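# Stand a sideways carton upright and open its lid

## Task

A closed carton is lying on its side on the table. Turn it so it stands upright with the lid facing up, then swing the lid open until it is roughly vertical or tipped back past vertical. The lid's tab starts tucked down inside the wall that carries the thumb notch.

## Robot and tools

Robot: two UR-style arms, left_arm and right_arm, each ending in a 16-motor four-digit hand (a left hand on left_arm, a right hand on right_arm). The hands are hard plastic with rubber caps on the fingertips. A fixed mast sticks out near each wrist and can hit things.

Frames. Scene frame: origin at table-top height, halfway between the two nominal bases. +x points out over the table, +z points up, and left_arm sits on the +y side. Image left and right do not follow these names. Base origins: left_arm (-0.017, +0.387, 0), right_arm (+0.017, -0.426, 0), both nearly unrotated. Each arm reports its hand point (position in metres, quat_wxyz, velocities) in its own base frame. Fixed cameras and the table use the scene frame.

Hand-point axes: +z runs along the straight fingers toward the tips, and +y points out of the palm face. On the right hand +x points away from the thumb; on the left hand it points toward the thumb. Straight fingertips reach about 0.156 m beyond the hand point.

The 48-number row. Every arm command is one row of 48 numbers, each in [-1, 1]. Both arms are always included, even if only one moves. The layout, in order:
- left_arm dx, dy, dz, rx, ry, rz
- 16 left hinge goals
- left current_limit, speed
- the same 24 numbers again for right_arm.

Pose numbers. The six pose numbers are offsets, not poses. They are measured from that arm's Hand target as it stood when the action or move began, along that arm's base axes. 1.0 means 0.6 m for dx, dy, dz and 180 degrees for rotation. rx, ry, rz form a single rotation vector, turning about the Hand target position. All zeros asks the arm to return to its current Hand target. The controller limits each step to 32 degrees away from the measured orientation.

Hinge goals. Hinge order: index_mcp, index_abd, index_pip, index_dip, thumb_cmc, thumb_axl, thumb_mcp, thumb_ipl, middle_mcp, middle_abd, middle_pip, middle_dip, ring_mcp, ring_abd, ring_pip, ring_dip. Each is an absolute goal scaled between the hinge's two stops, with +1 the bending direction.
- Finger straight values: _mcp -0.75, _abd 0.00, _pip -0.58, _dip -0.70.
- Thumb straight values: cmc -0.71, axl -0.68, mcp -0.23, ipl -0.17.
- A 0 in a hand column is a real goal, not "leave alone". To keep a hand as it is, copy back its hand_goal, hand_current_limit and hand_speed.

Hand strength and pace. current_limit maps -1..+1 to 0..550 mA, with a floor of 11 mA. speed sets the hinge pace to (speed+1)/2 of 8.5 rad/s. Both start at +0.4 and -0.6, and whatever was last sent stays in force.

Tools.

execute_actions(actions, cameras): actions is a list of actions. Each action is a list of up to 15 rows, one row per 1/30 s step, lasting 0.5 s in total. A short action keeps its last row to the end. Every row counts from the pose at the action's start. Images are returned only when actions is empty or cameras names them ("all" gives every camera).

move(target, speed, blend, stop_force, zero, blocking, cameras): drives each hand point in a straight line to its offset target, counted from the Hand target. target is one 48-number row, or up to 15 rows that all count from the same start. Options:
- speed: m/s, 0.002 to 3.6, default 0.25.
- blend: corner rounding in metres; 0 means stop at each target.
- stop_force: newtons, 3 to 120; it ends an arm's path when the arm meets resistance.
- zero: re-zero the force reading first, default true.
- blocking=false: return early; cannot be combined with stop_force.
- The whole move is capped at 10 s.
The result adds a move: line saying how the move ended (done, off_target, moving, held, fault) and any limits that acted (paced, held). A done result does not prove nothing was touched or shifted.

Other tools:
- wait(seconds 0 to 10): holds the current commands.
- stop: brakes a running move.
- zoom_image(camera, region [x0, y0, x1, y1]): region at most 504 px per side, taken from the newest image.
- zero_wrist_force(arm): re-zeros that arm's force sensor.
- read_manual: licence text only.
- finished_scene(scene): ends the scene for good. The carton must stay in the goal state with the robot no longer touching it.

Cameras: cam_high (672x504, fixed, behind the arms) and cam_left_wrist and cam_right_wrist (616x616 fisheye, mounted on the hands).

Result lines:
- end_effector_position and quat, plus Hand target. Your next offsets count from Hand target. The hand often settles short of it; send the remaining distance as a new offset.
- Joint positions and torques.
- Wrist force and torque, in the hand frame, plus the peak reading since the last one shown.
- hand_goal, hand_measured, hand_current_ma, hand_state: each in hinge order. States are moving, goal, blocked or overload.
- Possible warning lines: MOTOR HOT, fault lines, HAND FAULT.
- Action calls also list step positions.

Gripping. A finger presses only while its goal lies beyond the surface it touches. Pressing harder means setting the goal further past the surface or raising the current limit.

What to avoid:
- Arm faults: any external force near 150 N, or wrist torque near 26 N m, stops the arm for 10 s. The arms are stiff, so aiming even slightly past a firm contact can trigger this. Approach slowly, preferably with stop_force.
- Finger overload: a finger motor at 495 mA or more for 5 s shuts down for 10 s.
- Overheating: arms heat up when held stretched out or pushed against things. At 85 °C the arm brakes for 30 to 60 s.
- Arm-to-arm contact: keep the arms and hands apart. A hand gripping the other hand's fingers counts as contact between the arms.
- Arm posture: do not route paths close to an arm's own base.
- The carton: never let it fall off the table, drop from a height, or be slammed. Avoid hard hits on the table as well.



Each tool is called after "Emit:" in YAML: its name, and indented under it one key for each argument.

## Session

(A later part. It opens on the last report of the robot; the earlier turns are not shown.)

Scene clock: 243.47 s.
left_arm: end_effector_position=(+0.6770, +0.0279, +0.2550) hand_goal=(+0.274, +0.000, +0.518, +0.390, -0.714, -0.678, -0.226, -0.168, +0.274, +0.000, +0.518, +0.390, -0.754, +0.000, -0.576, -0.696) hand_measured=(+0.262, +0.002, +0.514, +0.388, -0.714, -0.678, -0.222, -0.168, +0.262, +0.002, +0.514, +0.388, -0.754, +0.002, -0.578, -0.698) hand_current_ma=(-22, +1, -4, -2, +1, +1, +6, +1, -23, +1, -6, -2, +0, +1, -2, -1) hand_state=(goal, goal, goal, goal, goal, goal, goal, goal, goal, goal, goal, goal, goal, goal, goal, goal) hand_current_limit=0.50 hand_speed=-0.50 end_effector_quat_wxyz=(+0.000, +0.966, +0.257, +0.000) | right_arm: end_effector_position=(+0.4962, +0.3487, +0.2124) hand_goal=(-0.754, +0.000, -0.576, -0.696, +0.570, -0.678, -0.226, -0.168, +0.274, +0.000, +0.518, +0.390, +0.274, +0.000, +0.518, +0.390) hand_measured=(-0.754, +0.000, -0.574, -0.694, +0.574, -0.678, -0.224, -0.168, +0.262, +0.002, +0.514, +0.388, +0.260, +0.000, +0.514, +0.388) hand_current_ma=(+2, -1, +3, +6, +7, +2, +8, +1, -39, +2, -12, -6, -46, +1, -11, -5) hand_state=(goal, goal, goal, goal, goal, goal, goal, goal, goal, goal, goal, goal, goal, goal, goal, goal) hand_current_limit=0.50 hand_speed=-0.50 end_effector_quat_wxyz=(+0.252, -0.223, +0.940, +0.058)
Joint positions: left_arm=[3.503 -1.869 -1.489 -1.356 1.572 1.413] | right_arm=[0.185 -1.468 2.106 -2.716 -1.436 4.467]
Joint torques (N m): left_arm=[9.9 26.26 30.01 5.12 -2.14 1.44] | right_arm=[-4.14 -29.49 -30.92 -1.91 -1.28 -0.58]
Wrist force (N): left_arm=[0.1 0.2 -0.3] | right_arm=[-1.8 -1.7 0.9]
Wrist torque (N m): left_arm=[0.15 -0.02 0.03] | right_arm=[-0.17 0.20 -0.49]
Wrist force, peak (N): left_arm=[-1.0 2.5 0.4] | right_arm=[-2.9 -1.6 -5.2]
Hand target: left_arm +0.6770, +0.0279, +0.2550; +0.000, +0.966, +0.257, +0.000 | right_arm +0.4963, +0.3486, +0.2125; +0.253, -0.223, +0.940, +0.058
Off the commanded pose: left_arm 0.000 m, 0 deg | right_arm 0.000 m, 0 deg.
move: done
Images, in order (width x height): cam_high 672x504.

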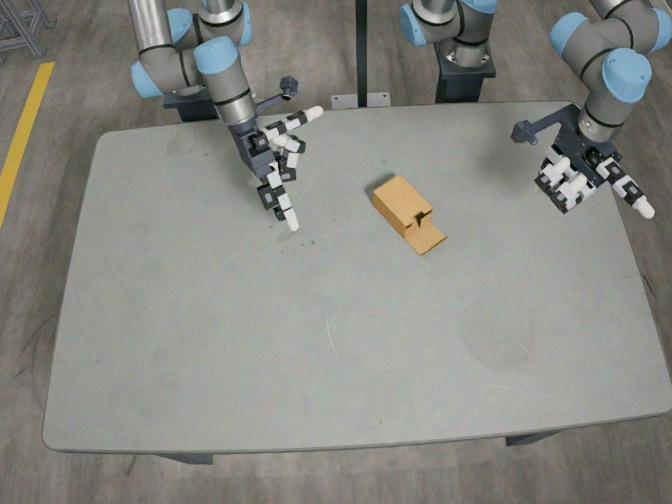

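Emit:
move:
  target:
    - [-0.322,-0.162,-0.15,-0.0596,0.0941,0.0333,0.0685,0,-0.576,-0.696,-0.714,-0.678,-0.226,-0.168,0.0685,0,-0.576,-0.696,0.0685,0,-0.576,-0.696,0.5,-0.5,0.237,0.164,-0.083,-0.1357,0.2427,0.0333,0.0685,0,-0.576,-0.696,-0.714,-0.678,-0.226,-0.168,0.0685,0,-0.576,-0.696,0.0685,0,-0.576,-0.696,0.5,-0.5]
    - [-0.274,-0.230,-0.316,-0.0596,0.0941,0.0333,0.0685,0,-0.576,-0.696,-0.714,-0.678,-0.226,-0.168,0.0685,0,-0.576,-0.696,0.0685,0,-0.576,-0.696,0.5,-0.5,0.193,0.234,-0.245,-0.1357,0.2427,0.0333,0.0685,0,-0.576,-0.696,-0.714,-0.678,-0.226,-0.168,0.0685,0,-0.576,-0.696,0.0685,0,-0.576,-0.696,0.5,-0.5]
  speed: [0.25,0.15]
  cameras: ["cam_high"]

Emit:
zoom_image:
  camera: "cam_high"
  region: [310, 120, 510, 290]

Scene clock: 254.03 s.
left_arm: end_effector_position=(+0.5126, -0.1102, +0.0655) hand_goal=(+0.068, +0.000, -0.576, -0.696, -0.714, -0.678, -0.226, -0.168, +0.068, +0.000, -0.576, -0.696, +0.068, +0.000, -0.576, -0.696) hand_measured=(+0.062, +0.002, -0.576, -0.694, -0.714, -0.678, -0.222, -0.168, +0.062, +0.002, -0.576, -0.694, +0.050, +0.002, -0.578, -0.698) hand_current_ma=(-8, +1, +0, +2, +1, +1, +6, +1, -8, +1, +1, +3, -38, +1, -2, -1) hand_state=(goal, goal, goal, goal, goal, goal, goal, goal, goal, goal, goal, goal, goal, goal, goal, goal) hand_current_limit=0.50 hand_speed=-0.50 end_effector_quat_wxyz=(+0.052, +0.937, +0.303, -0.167) | right_arm: end_effector_position=(+0.6120, +0.4891, +0.0655) hand_goal=(+0.068, +0.000, -0.576, -0.696, -0.714, -0.678, -0.226, -0.168, +0.068, +0.000, -0.576, -0.696, +0.068, +0.000, -0.576, -0.696) hand_measured=(+0.054, +0.000, -0.576, -0.694, -0.712, -0.678, -0.224, -0.168, +0.062, +0.002, -0.576, -0.694, +0.062, +0.000, -0.576, -0.694) hand_current_ma=(-48, -1, +1, +5, +5, +2, +8, +1, -14, +2, +1, +6, -16, +1, +1, +5) hand_state=(goal, goal, goal, goal, goal, goal, goal, goal, goal, goal, goal, goal, goal, goal, goal, goal) hand_current_limit=0.50 hand_speed=-0.50 end_effector_quat_wxyz=(-0.167, -0.280, +0.944, -0.047)
Joint positions: left_arm=[3.39 -1.807 -2.04 -1.195 1.448 1.215] | right_arm=[0.405 -0.607 0.82 -1.438 -1.624 4.55]
Joint torques (N m): left_arm=[11.54 22.65 25.87 1.38 1.31 1.25] | right_arm=[-4.96 -63.23 -30.94 -2.26 -2.01 -2.21]
Wrist force (N): left_arm=[0.3 0.3 -0.3] | right_arm=[-2.5 -2.2 0.4]
Wrist torque (N m): left_arm=[0.21 -0.03 -0.15] | right_arm=[-0.20 0.30 -0.27]
Wrist force, peak (N): left_arm=[-0.3 -0.4 -1.7] | right_arm=[-3.3 -2.3 0.7]
Hand target: left_arm +0.5126, -0.1101, +0.0654; +0.052, +0.937, +0.303, -0.166 | right_arm +0.6121, +0.4890, +0.0655; -0.167, -0.280, +0.944, -0.047
Off the commanded pose: left_arm 0.000 m, 0 deg | right_arm 0.000 m, 0 deg.
move: done
Images, in order (width x height): cam_high 672x504.

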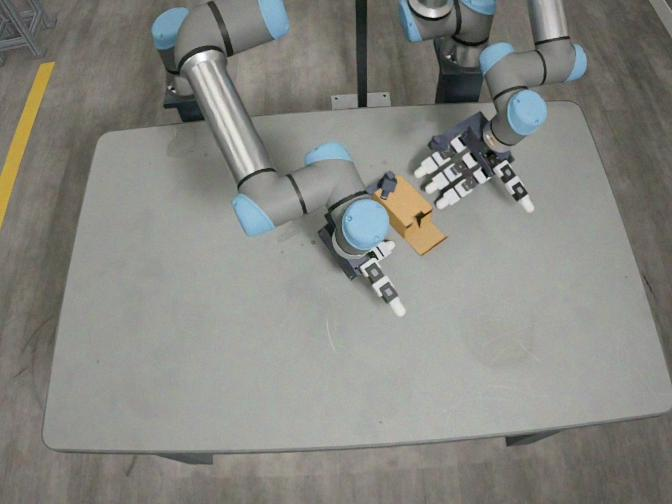

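Scaled by 2.520 from the camera's 672x504 image, which has a finer 960x720 frame.

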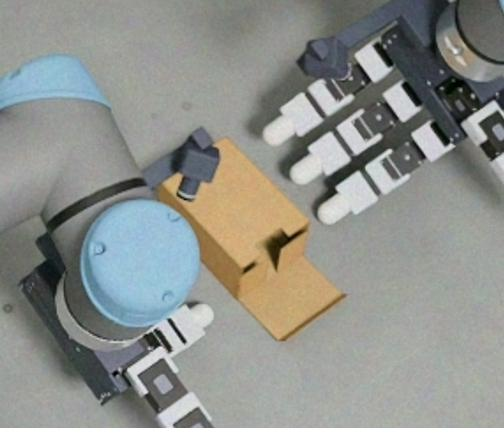

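Emit:
move:
  target: [0.0109,0.0077,0,0,0,0,0.0685,0,-0.576,-0.696,-0.714,-0.678,-0.226,-0.168,0.0685,0,-0.576,-0.696,0.0685,0,-0.576,-0.696,0.5,-0.5,-0.0254,-0.016,0,0,0,0,0.0685,0,-0.576,-0.696,-0.714,-0.678,-0.226,-0.168,0.0685,0,-0.576,-0.696,0.0685,0,-0.576,-0.696,0.5,-0.5]

Emit:
move:
  target: [0.0434,-0.0612,0,0,0,0,0.0685,0,-0.576,-0.696,-0.714,-0.678,-0.226,-0.168,0.0685,0,-0.576,-0.696,0.0685,0,-0.576,-0.696,0.5,-0.5,-0.04,0.0635,0,0,0,0,0.0685,0,-0.576,-0.696,-0.714,-0.678,-0.226,-0.168,0.0685,0,-0.576,-0.696,0.0685,0,-0.576,-0.696,0.5,-0.5]
  speed: 0.02
  stop_force: 3
  cameras: ["cam_high"]

Emit:
zoom_image:
  camera: "cam_high"
  region: [310, 120, 510, 290]

Scene clock: 257.47 s.
left_arm: end_effector_position=(+0.5193, -0.1054, +0.0655) hand_goal=(+0.068, +0.000, -0.576, -0.696, -0.714, -0.678, -0.226, -0.168, +0.068, +0.000, -0.576, -0.696, +0.068, +0.000, -0.576, -0.696) hand_measured=(+0.062, +0.002, -0.576, -0.694, -0.714, -0.678, -0.222, -0.168, +0.062, +0.002, -0.576, -0.694, +0.050, +0.002, -0.578, -0.698) hand_current_ma=(-8, +1, +0, +2, +1, +1, +6, +1, -8, +1, +1, +3, -38, +1, -2, -1) hand_state=(goal, goal, goal, goal, goal, goal, goal, goal, goal, goal, goal, goal, goal, goal, goal, goal) hand_current_limit=0.50 hand_speed=-0.50 end_effector_quat_wxyz=(+0.052, +0.937, +0.303, -0.166) | right_arm: end_effector_position=(+0.5968, +0.4794, +0.0655) hand_goal=(+0.068, +0.000, -0.576, -0.696, -0.714, -0.678, -0.226, -0.168, +0.068, +0.000, -0.576, -0.696, +0.068, +0.000, -0.576, -0.696) hand_measured=(+0.054, +0.000, -0.576, -0.694, -0.712, -0.678, -0.224, -0.168, +0.062, +0.002, -0.576, -0.694, +0.062, +0.000, -0.576, -0.694) hand_current_ma=(-48, -1, +1, +5, +5, +2, +8, +1, -14, +2, +1, +6, -16, +1, +1, +5) hand_state=(goal, goal, goal, goal, goal, goal, goal, goal, goal, goal, goal, goal, goal, goal, goal, goal) hand_current_limit=0.50 hand_speed=-0.50 end_effector_quat_wxyz=(-0.167, -0.280, +0.944, -0.047)
Joint positions: left_arm=[3.396 -1.821 -2.022 -1.2 1.45 1.22] | right_arm=[0.401 -0.662 0.923 -1.487 -1.625 4.546]
Joint torques (N m): left_arm=[3.62 31.01 8.68 0.26 0.99 0.32] | right_arm=[-1.74 -46.36 -34.47 -0.49 -1.34 -1.3]
Wrist force (N): left_arm=[0.2 -0.1 -0.5] | right_arm=[-2.5 -2.4 0.4]
Wrist torque (N m): left_arm=[0.16 -0.02 -0.15] | right_arm=[-0.21 0.29 -0.11]
Wrist force, peak (N): left_arm=[0.6 0.8 -0.7] | right_arm=[-2.8 -2.2 0.5]
Hand target: left_arm +0.5192, -0.1055, +0.0654; +0.052, +0.937, +0.303, -0.166 | right_arm +0.5968, +0.4794, +0.0655; -0.167, -0.280, +0.944, -0.047
Off the commanded pose: left_arm 0.000 m, 0 deg | right_arm 0.000 m, 0 deg.
move: done

Scene clock: 260.07 s.
left_arm: end_effector_position=(+0.5370, -0.1307, +0.0654) hand_goal=(+0.068, +0.000, -0.576, -0.696, -0.714, -0.678, -0.226, -0.168, +0.068, +0.000, -0.576, -0.696, +0.068, +0.000, -0.576, -0.696) hand_measured=(+0.062, +0.002, -0.576, -0.694, -0.714, -0.678, -0.222, -0.168, +0.062, +0.000, -0.576, -0.692, +0.050, +0.002, -0.578, -0.698) hand_current_ma=(-9, +1, +0, +2, +1, +1, +6, +1, -10, +0, +0, +4, -37, +1, -2, -1) hand_state=(goal, goal, goal, goal, goal, goal, goal, goal, goal, goal, goal, goal, goal, goal, goal, goal) hand_current_limit=0.50 hand_speed=-0.50 end_effector_quat_wxyz=(+0.052, +0.937, +0.303, -0.166) | right_arm: end_effector_position=(+0.5804, +0.5055, +0.0655) hand_goal=(+0.068, +0.000, -0.576, -0.696, -0.714, -0.678, -0.226, -0.168, +0.068, +0.000, -0.576, -0.696, +0.068, +0.000, -0.576, -0.696) hand_measured=(+0.054, +0.002, -0.578, -0.694, -0.712, -0.678, -0.224, -0.168, +0.060, +0.004, -0.576, -0.694, +0.062, +0.002, -0.576, -0.694) hand_current_ma=(-47, +4, -5, +4, +5, +2, +8, +1, -21, +9, +0, +5, -18, +3, +0, +5) hand_state=(goal, goal, goal, goal, goal, goal, goal, goal, goal, goal, goal, goal, goal, goal, goal, goal) hand_current_limit=0.50 hand_speed=-0.50 end_effector_quat_wxyz=(-0.167, -0.280, +0.944, -0.047)
Joint positions: left_arm=[3.34 -1.859 -1.971 -1.205 1.432 1.166] | right_arm=[0.439 -0.66 0.919 -1.483 -1.612 4.582]
Joint torques (N m): left_arm=[9.98 34.75 8.14 4.62 0.77 -1.32] | right_arm=[-2.7 -60.23 -12.85 -2.82 -1.42 -2.17]
Wrist force (N): left_arm=[0.0 -2.3 -2.1] | right_arm=[-2.1 -5.8 -1.7]
Wrist torque (N m): left_arm=[0.28 -0.06 -0.08] | right_arm=[-0.14 0.32 -0.29]
Wrist force, peak (N): left_arm=[0.2 -11.9 -6.7] | right_arm=[-1.6 -15.3 -5.4]
Hand target: left_arm +0.5370, -0.1307, +0.0654; +0.052, +0.937, +0.303, -0.166 (not the last commanded pose) | right_arm +0.5804, +0.5055, +0.0655; -0.167, -0.280, +0.944, -0.047 (not the last commanded pose)
Off the commanded pose: left_arm 0.014 m, 0 deg | right_arm 0.014 m, 0 deg.
move: contact (left_arm, right_arm)
Images, in order (width x height): cam_high 672x504.

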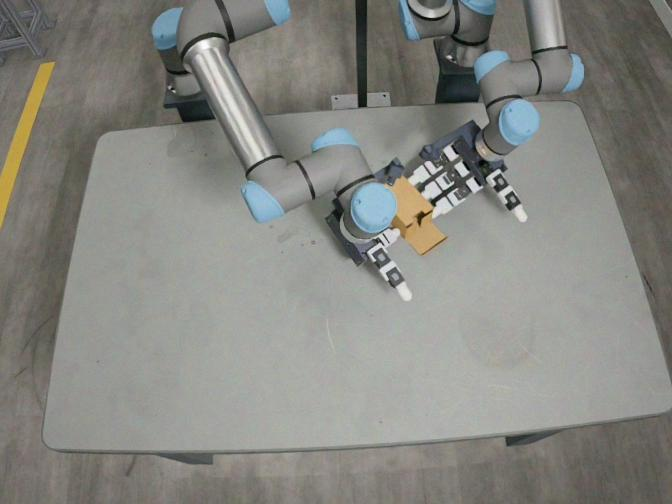

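Scaled by 2.520 from the camera's 672x504 image, which has a finer 960x720 frame.

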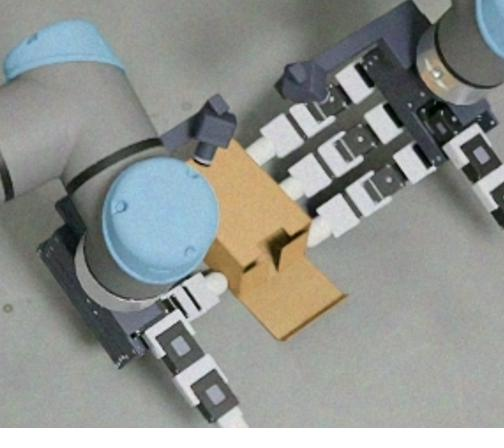

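Emit:
move:
  target:
    - [0.0039,-0.0054,0,0,0,0,0.0685,0,-0.576,-0.696,-0.714,-0.678,-0.226,-0.168,0.0685,0,-0.576,-0.696,0.0685,0,-0.576,-0.696,0.5,-0.5,-0.0036,0.0056,0,0,0,0,0.0685,0,-0.576,-0.696,-0.714,-0.678,-0.226,-0.168,0.0685,0,-0.576,-0.696,0.0685,0,-0.576,-0.696,0.5,-0.5]
    - [0.0039,-0.0054,0.1,0,0,0,0.0685,0,-0.576,-0.696,-0.714,-0.678,-0.226,-0.168,0.0685,0,-0.576,-0.696,0.0685,0,-0.576,-0.696,0.5,-0.5,-0.0036,0.0056,0.1,0,0,0,0.0685,0,-0.576,-0.696,-0.714,-0.678,-0.226,-0.168,0.0685,0,-0.576,-0.696,0.0685,0,-0.576,-0.696,0.5,-0.5]
  speed: [0.01,0.06]
  cameras: ["cam_high"]

Emit:
zoom_image:
  camera: "cam_high"
  region: [310, 120, 510, 290]

Scene clock: 264.67 s.
left_arm: end_effector_position=(+0.5394, -0.1339, +0.1255) hand_goal=(+0.068, +0.000, -0.576, -0.696, -0.714, -0.678, -0.226, -0.168, +0.068, +0.000, -0.576, -0.696, +0.068, +0.000, -0.576, -0.696) hand_measured=(+0.036, -0.002, -0.592, -0.704, -0.714, -0.678, -0.222, -0.168, +0.032, -0.002, -0.594, -0.698, +0.028, -0.004, -0.598, -0.704) hand_current_ma=(-83, -2, -31, -10, +1, +1, +6, +1, -96, -3, -37, -2, -111, -4, -45, -11) hand_state=(blocked, goal, goal, goal, goal, goal, goal, goal, blocked, goal, goal, goal, blocked, goal, blocked, goal) hand_current_limit=0.50 hand_speed=-0.50 end_effector_quat_wxyz=(+0.052, +0.937, +0.303, -0.166) | right_arm: end_effector_position=(+0.5783, +0.5089, +0.1256) hand_goal=(+0.068, +0.000, -0.576, -0.696, -0.714, -0.678, -0.226, -0.168, +0.068, +0.000, -0.576, -0.696, +0.068, +0.000, -0.576, -0.696) hand_measured=(+0.026, +0.006, -0.602, -0.706, -0.712, -0.678, -0.224, -0.168, +0.032, +0.008, -0.598, -0.702, +0.036, +0.004, -0.594, -0.702) hand_current_ma=(-158, +11, -84, -28, +5, +2, +8, +1, -133, +17, -71, -16, -117, +8, -57, -19) hand_state=(blocked, goal, blocked, goal, goal, goal, goal, goal, blocked, goal, blocked, goal, blocked, goal, goal, goal) hand_current_limit=0.50 hand_speed=-0.50 end_effector_quat_wxyz=(-0.167, -0.280, +0.944, -0.047)
Joint positions: left_arm=[3.333 -1.778 -1.891 -1.364 1.429 1.16] | right_arm=[0.444 -0.695 0.829 -1.358 -1.611 4.587]
Joint torques (N m): left_arm=[9.66 20.02 10.04 4.78 -0.04 1.19] | right_arm=[-1.24 -47.59 -14.34 -3.15 -0.89 -2.07]
Wrist force (N): left_arm=[0.7 -4.1 -0.5] | right_arm=[-2.2 -6.9 0.9]
Wrist torque (N m): left_arm=[0.48 0.01 0.05] | right_arm=[0.03 0.32 -0.39]
Wrist force, peak (N): left_arm=[-0.8 -67.9 -35.2] | right_arm=[-0.6 -66.3 -31.0]
Hand target: left_arm +0.5394, -0.1339, +0.1254; +0.052, +0.937, +0.303, -0.166 | right_arm +0.5782, +0.5089, +0.1255; -0.167, -0.280, +0.944, -0.047
Off the commanded pose: left_arm 0.000 m, 0 deg | right_arm 0.000 m, 0 deg.
move: done
Images, in order (width x height): cam_high 672x504.

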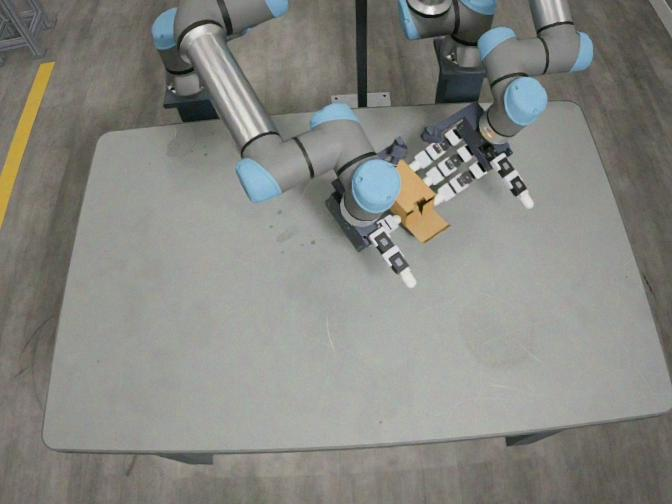

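Scaled by 2.520 from the camera's 672x504 image, which has a finer 960x720 frame.

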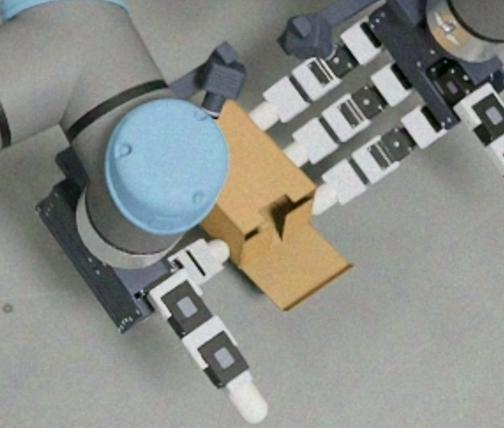

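Lifted. Rotate.

Emit:
move:
  target:
    - [-0.0318,-0.0226,0.0243,0.0964,-0.1359,0,0.0685,0,-0.576,-0.696,-0.714,-0.678,-0.226,-0.168,0.0685,0,-0.576,-0.696,0.0685,0,-0.576,-0.696,0.5,-0.5,-0.033,-0.0208,0.0243,0.0888,-0.141,0,0.0685,0,-0.576,-0.696,-0.714,-0.678,-0.226,-0.168,0.0685,0,-0.576,-0.696,0.0685,0,-0.576,-0.696,0.5,-0.5]
    - [-0.0692,-0.0491,0.0257,0.1929,-0.2719,0,0.0685,0,-0.576,-0.696,-0.714,-0.678,-0.226,-0.168,0.0685,0,-0.576,-0.696,0.0685,0,-0.576,-0.696,0.5,-0.5,-0.0718,-0.0452,0.0257,0.1776,-0.2821,0,0.0685,0,-0.576,-0.696,-0.714,-0.678,-0.226,-0.168,0.0685,0,-0.576,-0.696,0.0685,0,-0.576,-0.696,0.5,-0.5]
    - [-0.0984,-0.0698,0.008,0.2764,-0.3897,0,0.0685,0,-0.576,-0.696,-0.714,-0.678,-0.226,-0.168,0.0685,0,-0.576,-0.696,0.0685,0,-0.576,-0.696,0.5,-0.5,-0.1021,-0.0643,0.008,0.2546,-0.4043,0,0.0685,0,-0.576,-0.696,-0.714,-0.678,-0.226,-0.168,0.0685,0,-0.576,-0.696,0.0685,0,-0.576,-0.696,0.5,-0.5]
  speed: 0.1
  blend: 0.003
  cameras: ["cam_high"]

Emit:
zoom_image:
  camera: "cam_high"
  region: [310, 120, 510, 290]

Scene clock: 274.57 s.
left_arm: end_effector_position=(+0.4803, -0.1759, +0.1302) hand_goal=(+0.068, +0.000, -0.576, -0.696, -0.714, -0.678, -0.226, -0.168, +0.068, +0.000, -0.576, -0.696, +0.068, +0.000, -0.576, -0.696) hand_measured=(+0.034, -0.024, -0.596, -0.704, -0.714, -0.678, -0.222, -0.168, +0.032, -0.018, -0.594, -0.704, +0.032, -0.004, -0.598, -0.704) hand_current_ma=(-90, -43, -39, -13, +1, +1, +6, +1, -96, -29, -38, -11, -93, -5, -44, -11) hand_state=(blocked, blocked, goal, goal, goal, goal, goal, goal, blocked, goal, goal, goal, blocked, goal, blocked, goal) hand_current_limit=0.50 hand_speed=-0.50 end_effector_quat_wxyz=(-0.163, +0.798, +0.258, +0.519) | right_arm: end_effector_position=(+0.5170, +0.4703, +0.1302) hand_goal=(+0.068, +0.000, -0.576, -0.696, -0.714, -0.678, -0.226, -0.168, +0.068, +0.000, -0.576, -0.696, +0.068, +0.000, -0.576, -0.696) hand_measured=(+0.030, +0.016, -0.602, -0.706, -0.712, -0.678, -0.224, -0.168, +0.032, +0.028, -0.598, -0.702, +0.036, +0.032, -0.594, -0.702) hand_current_ma=(-143, +44, -84, -28, +5, +2, +8, +1, -133, +80, -71, -16, -117, +93, -57, -19) hand_state=(blocked, goal, blocked, goal, goal, goal, goal, goal, blocked, blocked, blocked, goal, blocked, blocked, goal, goal) hand_current_limit=0.50 hand_speed=-0.50 end_effector_quat_wxyz=(+0.524, -0.239, +0.804, +0.147)
Joint positions: left_arm=[2.793 -2.159 -2.503 0.854 2.421 1.029] | right_arm=[0.354 -0.854 2.083 -3.944 -1.381 4.612]
Joint torques (N m): left_arm=[8.57 24.24 -4.17 1.04 -2.37 -1.26] | right_arm=[10.16 -42.7 -22.06 -4.56 -0.56 -1.23]
Wrist force (N): left_arm=[2.1 -5.8 0.2] | right_arm=[2.0 -6.5 1.2]
Wrist torque (N m): left_arm=[0.41 0.03 0.05] | right_arm=[0.05 0.51 -0.93]
Wrist force, peak (N): left_arm=[1.9 -6.3 0.3] | right_arm=[-2.6 -7.2 0.9]
Hand target: left_arm +0.4803, -0.1758, +0.1302; -0.163, +0.798, +0.258, +0.519 | right_arm +0.5170, +0.4703, +0.1303; +0.524, -0.239, +0.804, +0.147
Off the commanded pose: left_arm 0.000 m, 0 deg | right_arm 0.000 m, 0 deg.
move: done
Images, in order (width x height): cam_high 672x504.

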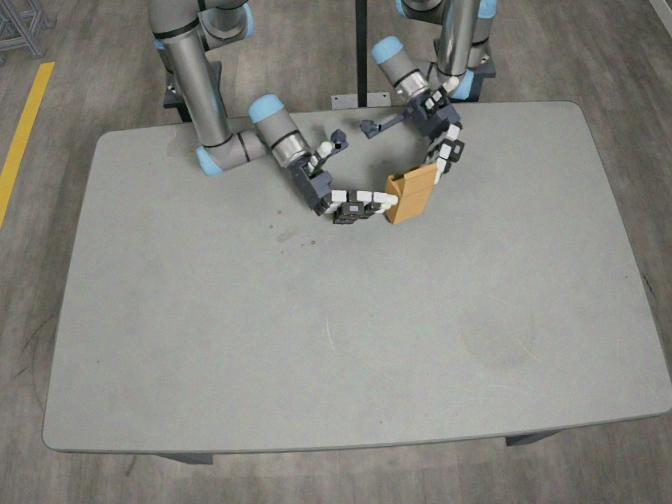

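Scaled by 2.520 from the camera's 672x504 image, which has a finer 960x720 frame.

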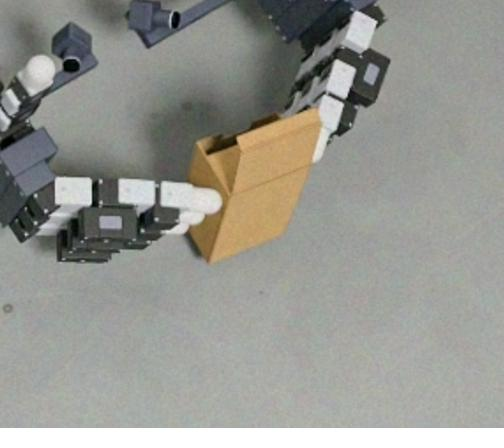

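Emit:
move:
  target: [0,0,-0.05,0,0,0,0.0685,0,-0.576,-0.696,-0.714,-0.678,-0.226,-0.168,0.0685,0,-0.576,-0.696,0.0685,0,-0.576,-0.696,0.5,-0.5,0,0,-0.05,0,0,0,0.0685,0,-0.576,-0.696,-0.714,-0.678,-0.226,-0.168,0.0685,0,-0.576,-0.696,0.0685,0,-0.576,-0.696,0.5,-0.5]
  speed: 0.015
  stop_force: 3
  cameras: ["all"]

Emit:
zoom_image:
  camera: "cam_high"
  region: [360, 150, 460, 220]

Scene clock: 278.17 s.
left_arm: end_effector_position=(+0.4803, -0.1758, +0.1086) hand_goal=(+0.068, +0.000, -0.576, -0.696, -0.714, -0.678, -0.226, -0.168, +0.068, +0.000, -0.576, -0.696, +0.068, +0.000, -0.576, -0.696) hand_measured=(+0.034, -0.044, -0.594, -0.704, -0.714, -0.678, -0.222, -0.168, +0.034, -0.020, -0.594, -0.704, +0.034, -0.024, -0.594, -0.702) hand_current_ma=(-86, -93, -36, -11, +1, +1, +6, +1, -89, -34, -38, -12, -86, -43, -37, -8) hand_state=(blocked, blocked, goal, goal, goal, goal, goal, goal, blocked, goal, goal, goal, blocked, blocked, goal, goal) hand_current_limit=0.50 hand_speed=-0.50 end_effector_quat_wxyz=(-0.163, +0.798, +0.258, +0.519) | right_arm: end_effector_position=(+0.5170, +0.4703, +0.1100) hand_goal=(+0.068, +0.000, -0.576, -0.696, -0.714, -0.678, -0.226, -0.168, +0.068, +0.000, -0.576, -0.696, +0.068, +0.000, -0.576, -0.696) hand_measured=(+0.030, +0.010, -0.602, -0.706, -0.712, -0.678, -0.224, -0.168, +0.032, +0.022, -0.598, -0.702, +0.036, +0.028, -0.594, -0.702) hand_current_ma=(-140, +24, -84, -28, +5, +2, +8, +1, -133, +60, -71, -16, -117, +78, -57, -19) hand_state=(blocked, goal, blocked, goal, goal, goal, goal, goal, blocked, blocked, blocked, goal, blocked, blocked, goal, goal) hand_current_limit=0.50 hand_speed=-0.50 end_effector_quat_wxyz=(+0.524, -0.239, +0.804, +0.147)
Joint positions: left_arm=[2.793 -2.244 -2.492 0.929 2.421 1.029] | right_arm=[0.354 -0.802 2.075 -3.988 -1.381 4.612]
Joint torques (N m): left_arm=[-1.59 23.28 -5.39 2.6 -0.7 -1] | right_arm=[8.29 -44.66 -0.55 -4.5 0.89 -1.3]
Wrist force (N): left_arm=[1.6 -5.7 0.5] | right_arm=[1.1 -6.7 1.0]
Wrist torque (N m): left_arm=[0.40 0.01 0.11] | right_arm=[0.07 0.44 -0.85]
Wrist force, peak (N): left_arm=[4.5 -7.8 -3.0] | right_arm=[-1.0 -8.5 -0.4]
Hand target: left_arm +0.4803, -0.1758, +0.1086; -0.163, +0.798, +0.258, +0.519 (not the last commanded pose) | right_arm +0.5170, +0.4703, +0.1100; +0.524, -0.239, +0.804, +0.147 (not the last commanded pose)
Off the commanded pose: left_arm 0.008 m, 0 deg | right_arm 0.010 m, 0 deg.
move: contact (left_arm, right_arm)
camera_calibration:
cam_left_wrist: T_world_to_cam=[[-0.647623, 0.348499, -0.677594, 0.417643], [-0.679842, 0.137305, 0.72039, 0.232426], [0.344092, 0.927198, 0.148002, 0.111717], [0, 0, 0, 1]] pos_world=[0.390047, -0.281045, 0.09902]
cam_right_wrist: T_world_to_cam=[[-0.0775796, 0.705635, 0.704316, -0.345396], [-0.171541, -0.705357, 0.687783, 0.290218], [0.982118, -0.0674612, 0.175767, -0.375652], [0, 0, 0, 1]] pos_world=[0.391923, 0.423089, 0.109688]

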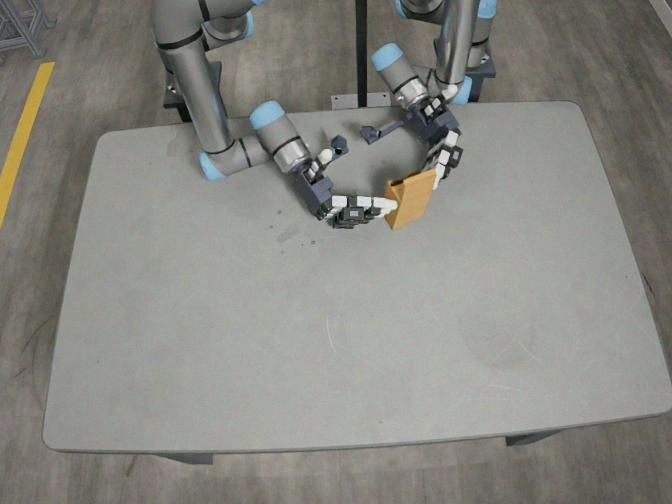

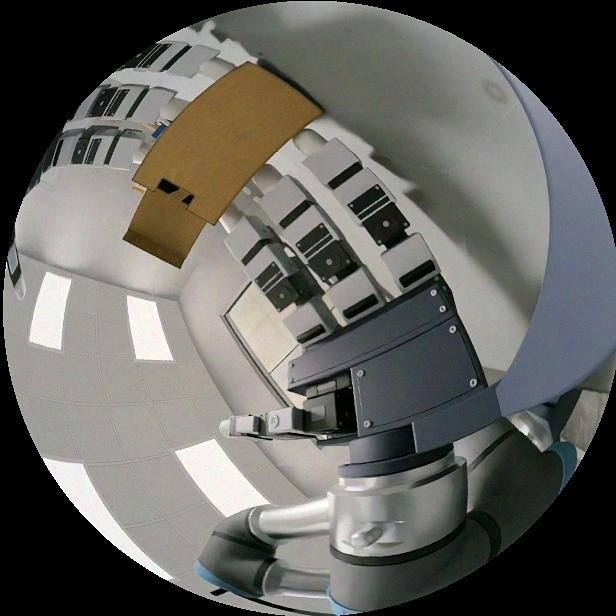

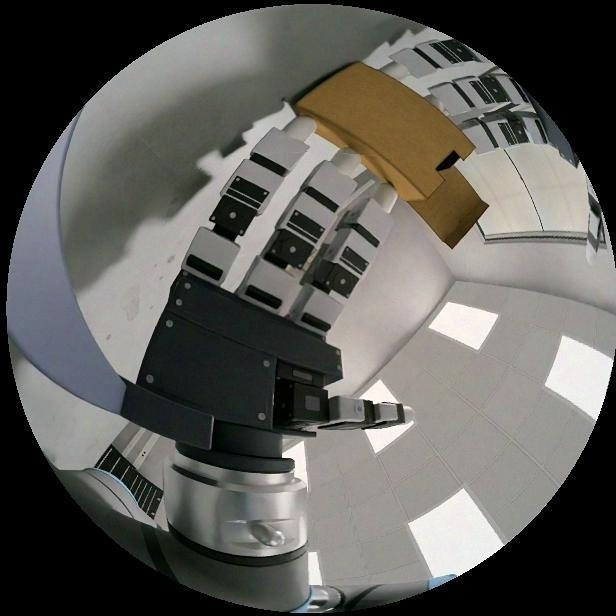

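Scaled by 5.040 from the camera's 672x504 image, which has a finer 960x720 frame.

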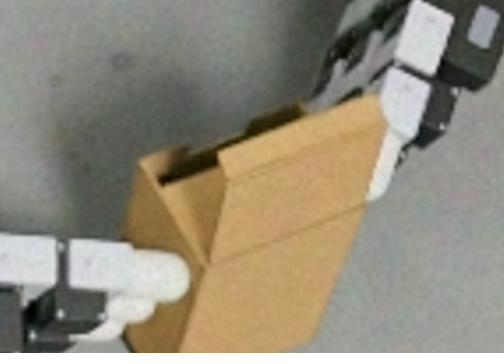

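Emit:
move:
  target: [-0.0289,0.0408,0,0,0,0,0.0685,0,-0.576,-0.696,-0.714,-0.678,-0.226,-0.168,0.0685,0,-0.576,-0.696,0.0685,0,-0.576,-0.696,0.5,-0.5,0.0267,-0.0423,0,0,0,0,0.0685,0,-0.576,-0.696,-0.714,-0.678,-0.226,-0.168,0.0685,0,-0.576,-0.696,0.0685,0,-0.576,-0.696,0.5,-0.5]
  speed: 0.03
  cameras: ["all"]

Emit:
zoom_image:
  camera: "cam_high"
  region: [360, 150, 460, 240]

Scene clock: 282.07 s.
left_arm: end_effector_position=(+0.4630, -0.1512, +0.1085) hand_goal=(+0.068, +0.000, -0.576, -0.696, -0.714, -0.678, -0.226, -0.168, +0.068, +0.000, -0.576, -0.696, +0.068, +0.000, -0.576, -0.696) hand_measured=(+0.060, +0.002, -0.580, -0.698, -0.714, -0.678, -0.222, -0.168, +0.060, +0.002, -0.580, -0.700, +0.058, +0.002, -0.580, -0.698) hand_current_ma=(-13, +1, -5, -3, +1, +1, +6, +1, -14, +1, -6, -3, -18, +1, -7, -3) hand_state=(goal, goal, goal, goal, goal, goal, goal, goal, goal, goal, goal, goal, goal, goal, goal, goal) hand_current_limit=0.50 hand_speed=-0.50 end_effector_quat_wxyz=(-0.163, +0.798, +0.258, +0.519) | right_arm: end_effector_position=(+0.5330, +0.4449, +0.1100) hand_goal=(+0.068, +0.000, -0.576, -0.696, -0.714, -0.678, -0.226, -0.168, +0.068, +0.000, -0.576, -0.696, +0.068, +0.000, -0.576, -0.696) hand_measured=(+0.060, +0.010, -0.580, -0.698, -0.712, -0.678, -0.224, -0.168, +0.060, +0.010, -0.582, -0.700, +0.060, +0.012, -0.580, -0.698) hand_current_ma=(-24, +24, -12, -7, +4, +2, +8, +1, -22, +25, -13, -7, -26, +27, -12, -7) hand_state=(goal, goal, goal, goal, goal, goal, goal, goal, goal, goal, goal, goal, goal, goal, goal, goal) hand_current_limit=0.50 hand_speed=-0.50 end_effector_quat_wxyz=(+0.524, -0.239, +0.804, +0.147)
Joint positions: left_arm=[2.852 -2.262 -2.564 1.057 2.373 1.082] | right_arm=[0.289 -0.804 2.081 -3.985 -1.322 4.584]
Joint torques (N m): left_arm=[-12.25 28.87 8.98 -0.05 2.69 -1.83] | right_arm=[7.01 -42.82 -2.31 -2.03 -2.27 1.52]
Wrist force (N): left_arm=[-0.7 0.2 0.0] | right_arm=[-1.4 -0.4 1.5]
Wrist torque (N m): left_arm=[0.05 -0.15 0.05] | right_arm=[-0.19 0.30 -0.40]
Wrist force, peak (N): left_arm=[1.8 -6.0 0.4] | right_arm=[1.2 -7.1 1.0]
Hand target: left_arm +0.4630, -0.1513, +0.1086; -0.163, +0.798, +0.258, +0.519 | right_arm +0.5330, +0.4449, +0.1100; +0.524, -0.239, +0.804, +0.147
Off the commanded pose: left_arm 0.000 m, 0 deg | right_arm 0.000 m, 0 deg.
move: done
camera_calibration:
cam_left_wrist: T_world_to_cam=[[-0.647758, 0.348524, -0.677451, 0.397775], [-0.679713, 0.137237, 0.720525, 0.217213], [0.344092, 0.927198, 0.148, 0.0949105], [0, 0, 0, 1]] pos_world=[0.372647, -0.256445, 0.0989191]
cam_right_wrist: T_world_to_cam=[[-0.0776384, 0.705683, 0.704261, -0.326221], [-0.171477, -0.705318, 0.687839, 0.274999], [0.982124, -0.0673616, 0.175768, -0.393121], [0, 0, 0, 1]] pos_world=[0.407923, 0.39769, 0.109687]

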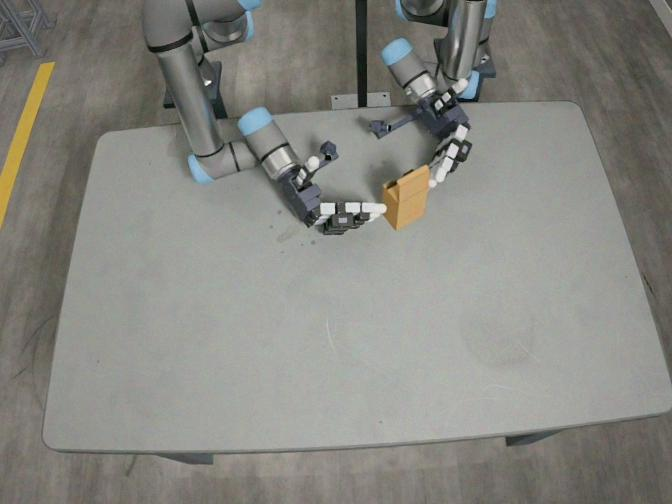

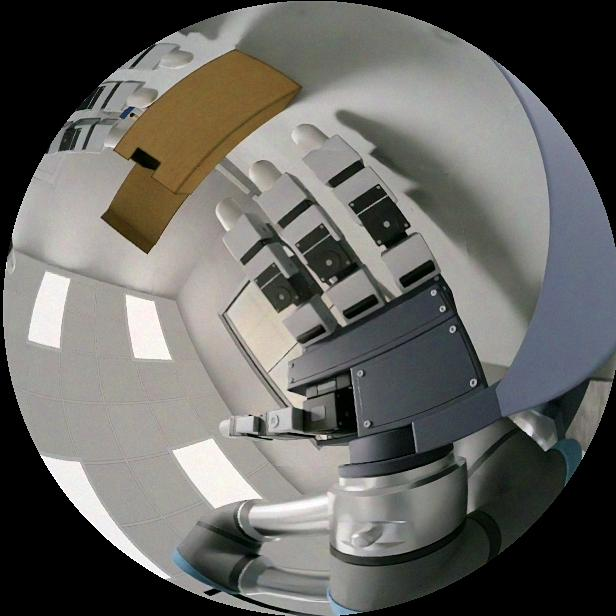

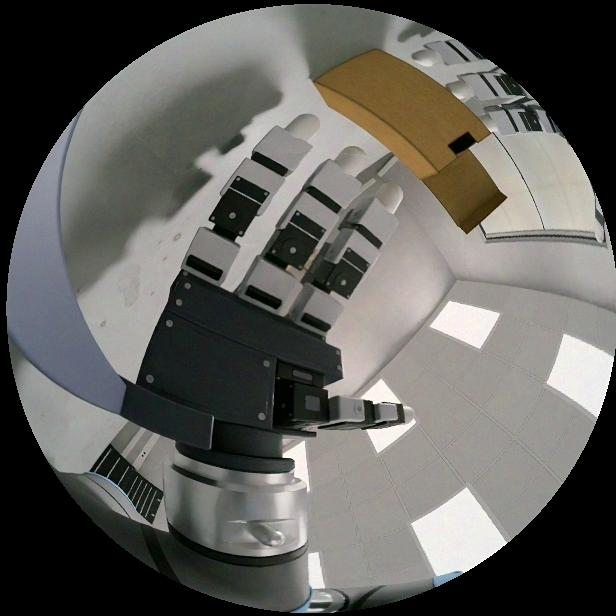

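Scaled by 5.040 from the camera's 672x504 image, which has a finer 960x720 frame.

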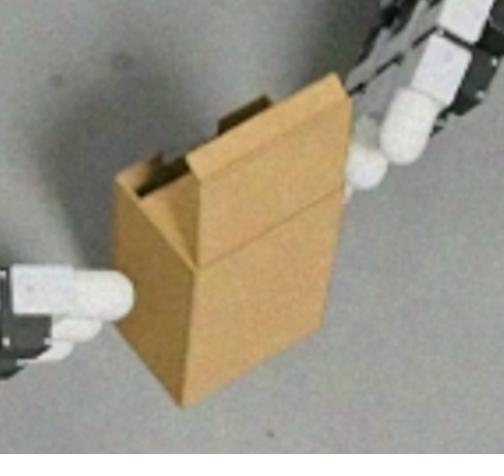

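Emit:
move:
  target:
    - [-0.0708,-0.0297,0.08,0,0,0,0.0685,0,-0.576,-0.696,-0.714,-0.678,-0.226,-0.168,0.0685,0,-0.576,-0.696,0.0685,0,-0.576,-0.696,0.5,-0.5,-0.0313,-0.138,0.05,0,0,0,0.0685,0,-0.576,-0.696,-0.714,-0.678,-0.226,-0.168,0.0685,0,-0.576,-0.696,0.0685,0,-0.576,-0.696,0.5,-0.5]
    - [-0.0708,-0.0297,0.0801,0,0,0,0.0685,0,-0.576,-0.696,-0.714,-0.678,-0.226,-0.168,0.274,0,0.518,0.391,0.274,0,0.518,0.391,0.5,-0.5,-0.0313,-0.138,0.05,0,0,0,0.0685,0,-0.576,-0.696,-0.714,-0.678,-0.226,-0.168,0.0685,0,-0.576,-0.696,0.0685,0,-0.576,-0.696,0.5,-0.5]
    - [-0.0033,-0.1248,0.08,0,0,0,0.0685,0,-0.576,-0.696,-0.714,-0.678,-0.226,-0.168,0.274,0,0.518,0.391,0.274,0,0.518,0.391,0.5,-0.5,-0.0313,-0.138,0.05,0,0,0,0.0685,0,-0.576,-0.696,-0.714,-0.678,-0.226,-0.168,0.0685,0,-0.576,-0.696,0.0685,0,-0.576,-0.696,0.5,-0.5]
  speed: 0.12
  cameras: ["cam_high","cam_left_wrist"]

Emit:
zoom_image:
  camera: "cam_high"
  region: [350, 130, 470, 240]

Scene clock: 291.73 s.
left_arm: end_effector_position=(+0.4609, -0.2262, +0.1565) hand_goal=(+0.068, +0.000, -0.576, -0.696, -0.714, -0.678, -0.226, -0.168, +0.274, +0.000, +0.518, +0.390, +0.274, +0.000, +0.518, +0.390) hand_measured=(+0.062, +0.002, -0.580, -0.698, -0.714, -0.678, -0.222, -0.168, +0.266, +0.002, +0.514, +0.388, +0.264, +0.002, +0.514, +0.388) hand_current_ma=(-11, +1, -4, -3, +1, +1, +6, +1, -13, +1, -4, -3, -17, +1, -4, -2) hand_state=(goal, goal, goal, goal, goal, goal, goal, goal, goal, goal, goal, goal, goal, goal, goal, goal) hand_current_limit=0.50 hand_speed=-0.50 end_effector_quat_wxyz=(-0.163, +0.798, +0.258, +0.519) | right_arm: end_effector_position=(+0.5142, +0.3621, +0.1400) hand_goal=(+0.068, +0.000, -0.576, -0.696, -0.714, -0.678, -0.226, -0.168, +0.068, +0.000, -0.576, -0.696, +0.068, +0.000, -0.576, -0.696) hand_measured=(+0.060, +0.010, -0.580, -0.698, -0.712, -0.678, -0.224, -0.168, +0.062, +0.010, -0.580, -0.700, +0.060, +0.010, -0.580, -0.698) hand_current_ma=(-21, +24, -11, -7, +3, +2, +8, +1, -19, +25, -12, -7, -23, +27, -11, -7) hand_state=(goal, goal, goal, goal, goal, goal, goal, goal, goal, goal, goal, goal, goal, goal, goal, goal) hand_current_limit=0.50 hand_speed=-0.50 end_effector_quat_wxyz=(+0.524, -0.239, +0.804, +0.147)
Joint positions: left_arm=[2.629 -2.03 -2.472 0.551 2.542 0.85] | right_arm=[0.105 -0.937 2.263 -4.007 -1.155 4.5]
Joint torques (N m): left_arm=[10.83 31.72 7.58 3.98 -0.9 0.9] | right_arm=[-4 -29.11 -9.36 -3.81 2.18 1.95]
Wrist force (N): left_arm=[-1.0 0.4 0.1] | right_arm=[-1.2 -0.3 1.8]
Wrist torque (N m): left_arm=[0.05 -0.04 0.00] | right_arm=[-0.20 0.26 -0.45]
Wrist force, peak (N): left_arm=[-0.8 1.6 -0.4] | right_arm=[-1.4 0.4 2.5]
Hand target: left_arm +0.4610, -0.2262, +0.1566; -0.163, +0.798, +0.258, +0.519 | right_arm +0.5142, +0.3621, +0.1400; +0.524, -0.239, +0.804, +0.147
Off the commanded pose: left_arm 0.000 m, 0 deg | right_arm 0.000 m, 0 deg.
move: done
camera_calibration:
cam_left_wrist: T_world_to_cam=[[-0.647623, 0.34863, -0.677526, 0.455133], [-0.6798, 0.137279, 0.720435, 0.19162], [0.344175, 0.927152, 0.148094, 0.157975], [0, 0, 0, 1]] pos_world=[0.370647, -0.331445, 0.146919]
Images, in order (width x height): cam_high 672x504, cam_left_wrist 616x616.

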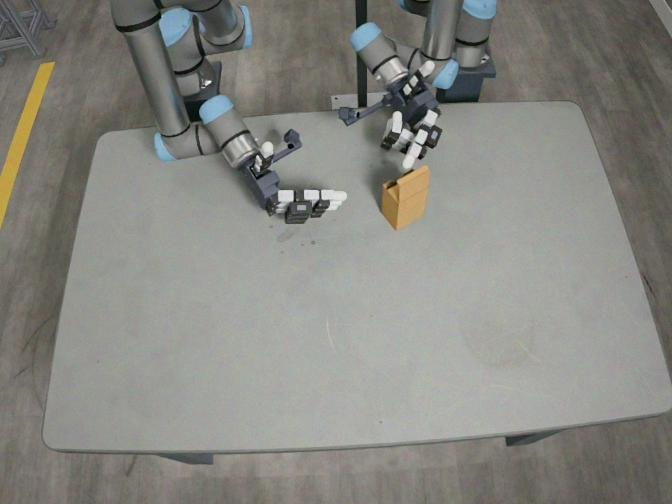

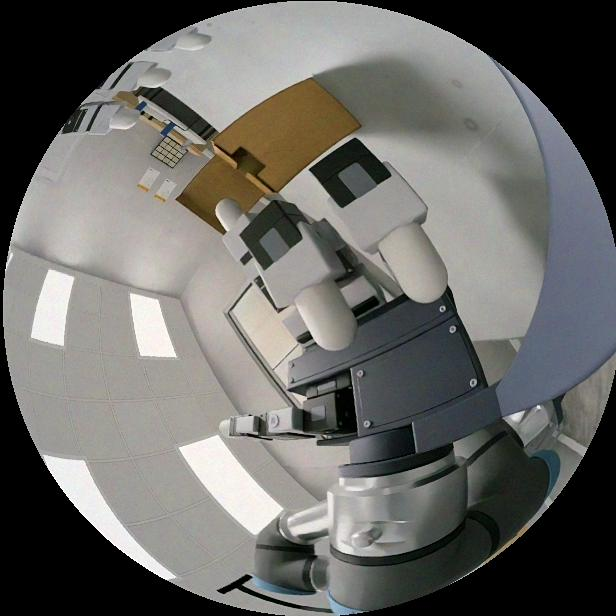

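Scaled by 4.200 from the camera's 672x504 image, which has a finer 960x720 frame.

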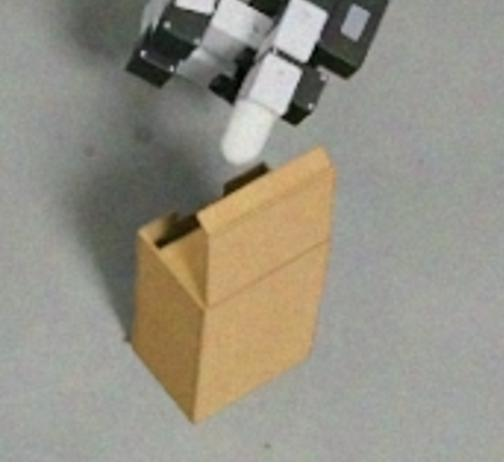

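Emit:
move:
  target: [0.0612,0.0434,0,0,0,0,0.0685,0,-0.576,-0.696,-0.714,-0.678,-0.226,-0.168,0.274,0,0.518,0.391,0.274,0,0.518,0.391,0.5,-0.5,0,0,0,0,0,0,0.0685,0,-0.576,-0.696,-0.714,-0.678,-0.226,-0.168,0.0685,0,-0.576,-0.696,0.0685,0,-0.576,-0.696,0.5,-0.5]
  speed: 0.025
  cameras: ["cam_high","cam_left_wrist"]

Emit:
zoom_image:
  camera: "cam_high"
  region: [350, 130, 470, 240]

Scene clock: 294.80 s.
left_arm: end_effector_position=(+0.4979, -0.2001, +0.1566) hand_goal=(+0.068, +0.000, -0.576, -0.696, -0.714, -0.678, -0.226, -0.168, +0.274, +0.000, +0.518, +0.390, +0.274, +0.000, +0.518, +0.390) hand_measured=(+0.062, +0.002, -0.578, -0.698, -0.714, -0.678, -0.222, -0.168, +0.266, +0.002, +0.514, +0.388, +0.264, +0.002, +0.514, +0.388) hand_current_ma=(-8, +2, -2, -2, +1, +1, +6, +1, -13, +1, -4, -3, -17, +1, -4, -2) hand_state=(goal, goal, goal, goal, goal, goal, goal, goal, goal, goal, goal, goal, goal, goal, goal, goal) hand_current_limit=0.50 hand_speed=-0.50 end_effector_quat_wxyz=(-0.163, +0.798, +0.258, +0.519) | right_arm: end_effector_position=(+0.5142, +0.3621, +0.1400) hand_goal=(+0.068, +0.000, -0.576, -0.696, -0.714, -0.678, -0.226, -0.168, +0.068, +0.000, -0.576, -0.696, +0.068, +0.000, -0.576, -0.696) hand_measured=(+0.060, +0.010, -0.580, -0.698, -0.712, -0.678, -0.224, -0.168, +0.062, +0.010, -0.580, -0.700, +0.060, +0.010, -0.580, -0.698) hand_current_ma=(-21, +24, -11, -7, +3, +2, +8, +1, -19, +25, -12, -7, -23, +27, -11, -7) hand_state=(goal, goal, goal, goal, goal, goal, goal, goal, goal, goal, goal, goal, goal, goal, goal, goal) hand_current_limit=0.50 hand_speed=-0.50 end_effector_quat_wxyz=(+0.524, -0.239, +0.804, +0.147)
Joint positions: left_arm=[2.744 -2.067 -2.435 0.657 2.458 0.981] | right_arm=[0.105 -0.937 2.263 -4.007 -1.155 4.5]
Joint torques (N m): left_arm=[-12.69 27.14 1.59 1.69 2.43 -1.96] | right_arm=[-4.31 -30.33 -4.03 -3.81 2.17 1.86]
Wrist force (N): left_arm=[-0.4 0.5 0.0] | right_arm=[-1.4 -0.1 1.7]
Wrist torque (N m): left_arm=[0.08 -0.13 0.09] | right_arm=[-0.17 0.30 -0.46]
Wrist force, peak (N): left_arm=[-1.1 0.3 -0.3] | right_arm=[-1.4 -0.2 1.9]
Hand target: left_arm +0.4977, -0.2001, +0.1566; -0.163, +0.798, +0.258, +0.519 | right_arm +0.5142, +0.3621, +0.1400; +0.524, -0.239, +0.804, +0.147
Off the commanded pose: left_arm 0.000 m, 0 deg | right_arm 0.000 m, 0 deg.
move: done
camera_calibration:
cam_left_wrist: T_world_to_cam=[[-0.647463, 0.348468, -0.677762, 0.46992], [-0.679995, 0.137385, 0.720231, 0.213191], [0.344092, 0.927197, 0.148005, 0.121122], [0, 0, 0, 1]] pos_world=[0.407547, -0.305345, 0.147021]
Images, in order (width x height): cam_high 672x504, cam_left_wrist 616x616.

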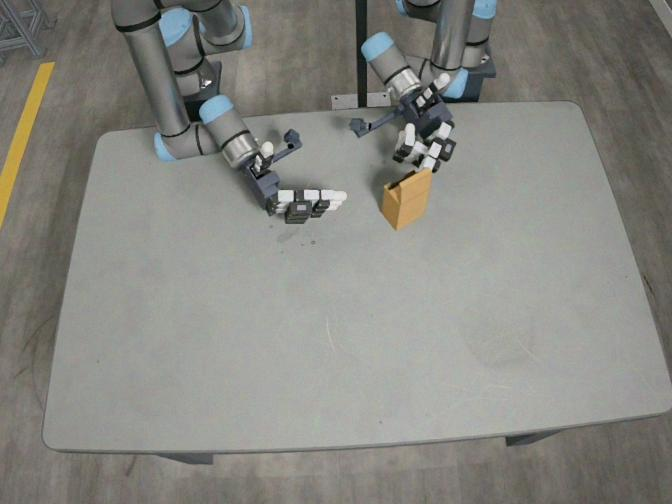

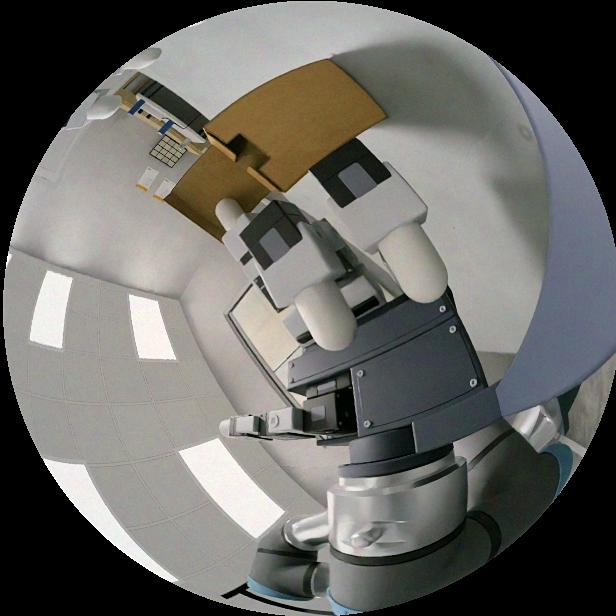

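Scaled by 4.200 from the camera's 672x504 image, which has a finer 960x720 frame.

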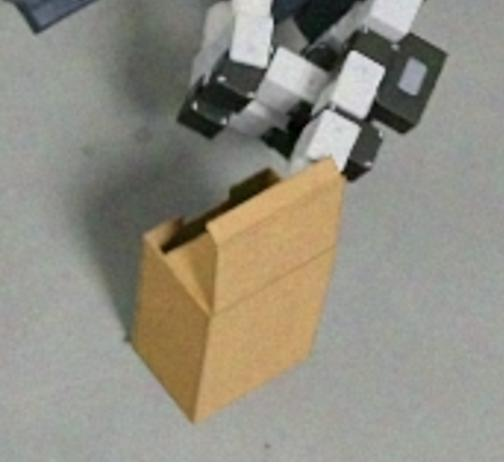

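Emit:
move:
  target: [0.0163,0.0116,0,0,0,0,0.0685,0,-0.576,-0.696,-0.714,-0.678,-0.226,-0.168,0.274,0,0.518,0.391,0.274,0,0.518,0.391,0.5,-0.5,0,0,0,0,0,0,0.0685,0,-0.576,-0.696,-0.714,-0.678,-0.226,-0.168,0.0685,0,-0.576,-0.696,0.0685,0,-0.576,-0.696,0.5,-0.5]
  speed: 0.025
  cameras: ["cam_high"]

Emit:
zoom_image:
  camera: "cam_high"
  region: [350, 130, 470, 240]

Scene clock: 296.77 s.
left_arm: end_effector_position=(+0.5077, -0.1931, +0.1566) hand_goal=(+0.068, +0.000, -0.576, -0.696, -0.714, -0.678, -0.226, -0.168, +0.274, +0.000, +0.518, +0.390, +0.274, +0.000, +0.518, +0.390) hand_measured=(+0.062, +0.002, -0.578, -0.698, -0.714, -0.678, -0.222, -0.168, +0.266, +0.002, +0.514, +0.388, +0.264, +0.002, +0.514, +0.388) hand_current_ma=(-8, +2, -2, -2, +1, +1, +6, +1, -12, +1, -4, -3, -16, +1, -4, -2) hand_state=(goal, goal, goal, goal, goal, goal, goal, goal, goal, goal, goal, goal, goal, goal, goal, goal) hand_current_limit=0.50 hand_speed=-0.50 end_effector_quat_wxyz=(-0.163, +0.798, +0.258, +0.519) | right_arm: end_effector_position=(+0.5142, +0.3621, +0.1400) hand_goal=(+0.068, +0.000, -0.576, -0.696, -0.714, -0.678, -0.226, -0.168, +0.068, +0.000, -0.576, -0.696, +0.068, +0.000, -0.576, -0.696) hand_measured=(+0.060, +0.010, -0.580, -0.698, -0.712, -0.678, -0.224, -0.168, +0.062, +0.010, -0.580, -0.700, +0.060, +0.010, -0.580, -0.698) hand_current_ma=(-21, +24, -11, -7, +3, +2, +8, +1, -19, +25, -12, -7, -23, +27, -11, -7) hand_state=(goal, goal, goal, goal, goal, goal, goal, goal, goal, goal, goal, goal, goal, goal, goal, goal) hand_current_limit=0.50 hand_speed=-0.50 end_effector_quat_wxyz=(+0.524, -0.239, +0.804, +0.147)
Joint positions: left_arm=[2.773 -2.075 -2.423 0.675 2.436 1.01] | right_arm=[0.105 -0.937 2.263 -4.007 -1.155 4.5]
Joint torques (N m): left_arm=[-12.05 28.09 0.85 2.21 2.39 -1.9] | right_arm=[-4.07 -30.99 -4.31 -3.85 2.2 1.89]
Wrist force (N): left_arm=[-0.4 0.1 0.2] | right_arm=[-1.4 -0.2 1.9]
Wrist torque (N m): left_arm=[0.02 -0.13 0.08] | right_arm=[-0.19 0.28 -0.46]
Wrist force, peak (N): left_arm=[-1.0 0.5 -0.2] | right_arm=[-1.4 -0.2 1.9]
Hand target: left_arm +0.5075, -0.1932, +0.1566; -0.163, +0.798, +0.258, +0.519 | right_arm +0.5142, +0.3621, +0.1400; +0.524, -0.239, +0.804, +0.147
Off the commanded pose: left_arm 0.000 m, 0 deg | right_arm 0.000 m, 0 deg.
move: done
Images, in order (width x height): cam_high 672x504.

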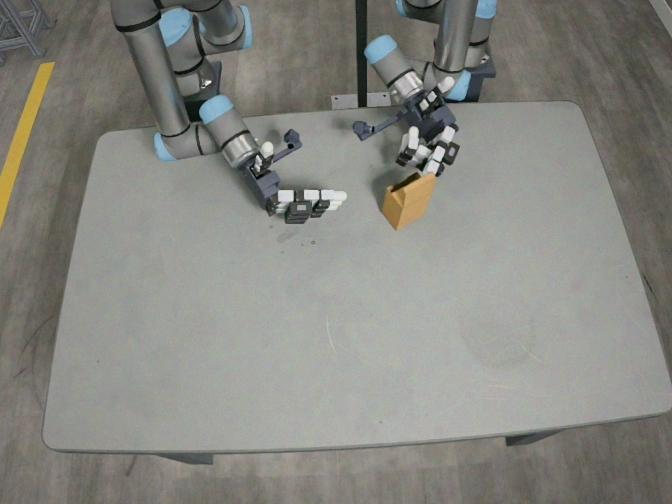

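Scaled by 4.200 from the camera's 672x504 image, which has a finer 960x720 frame.

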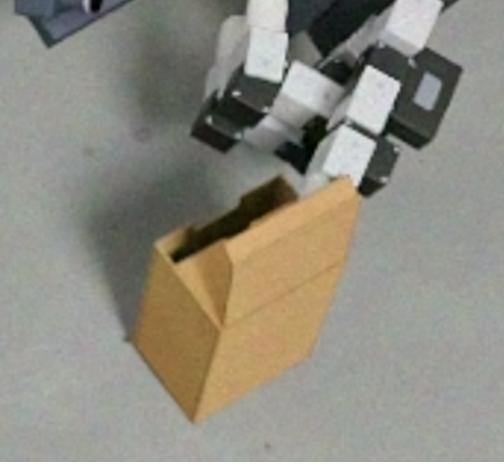

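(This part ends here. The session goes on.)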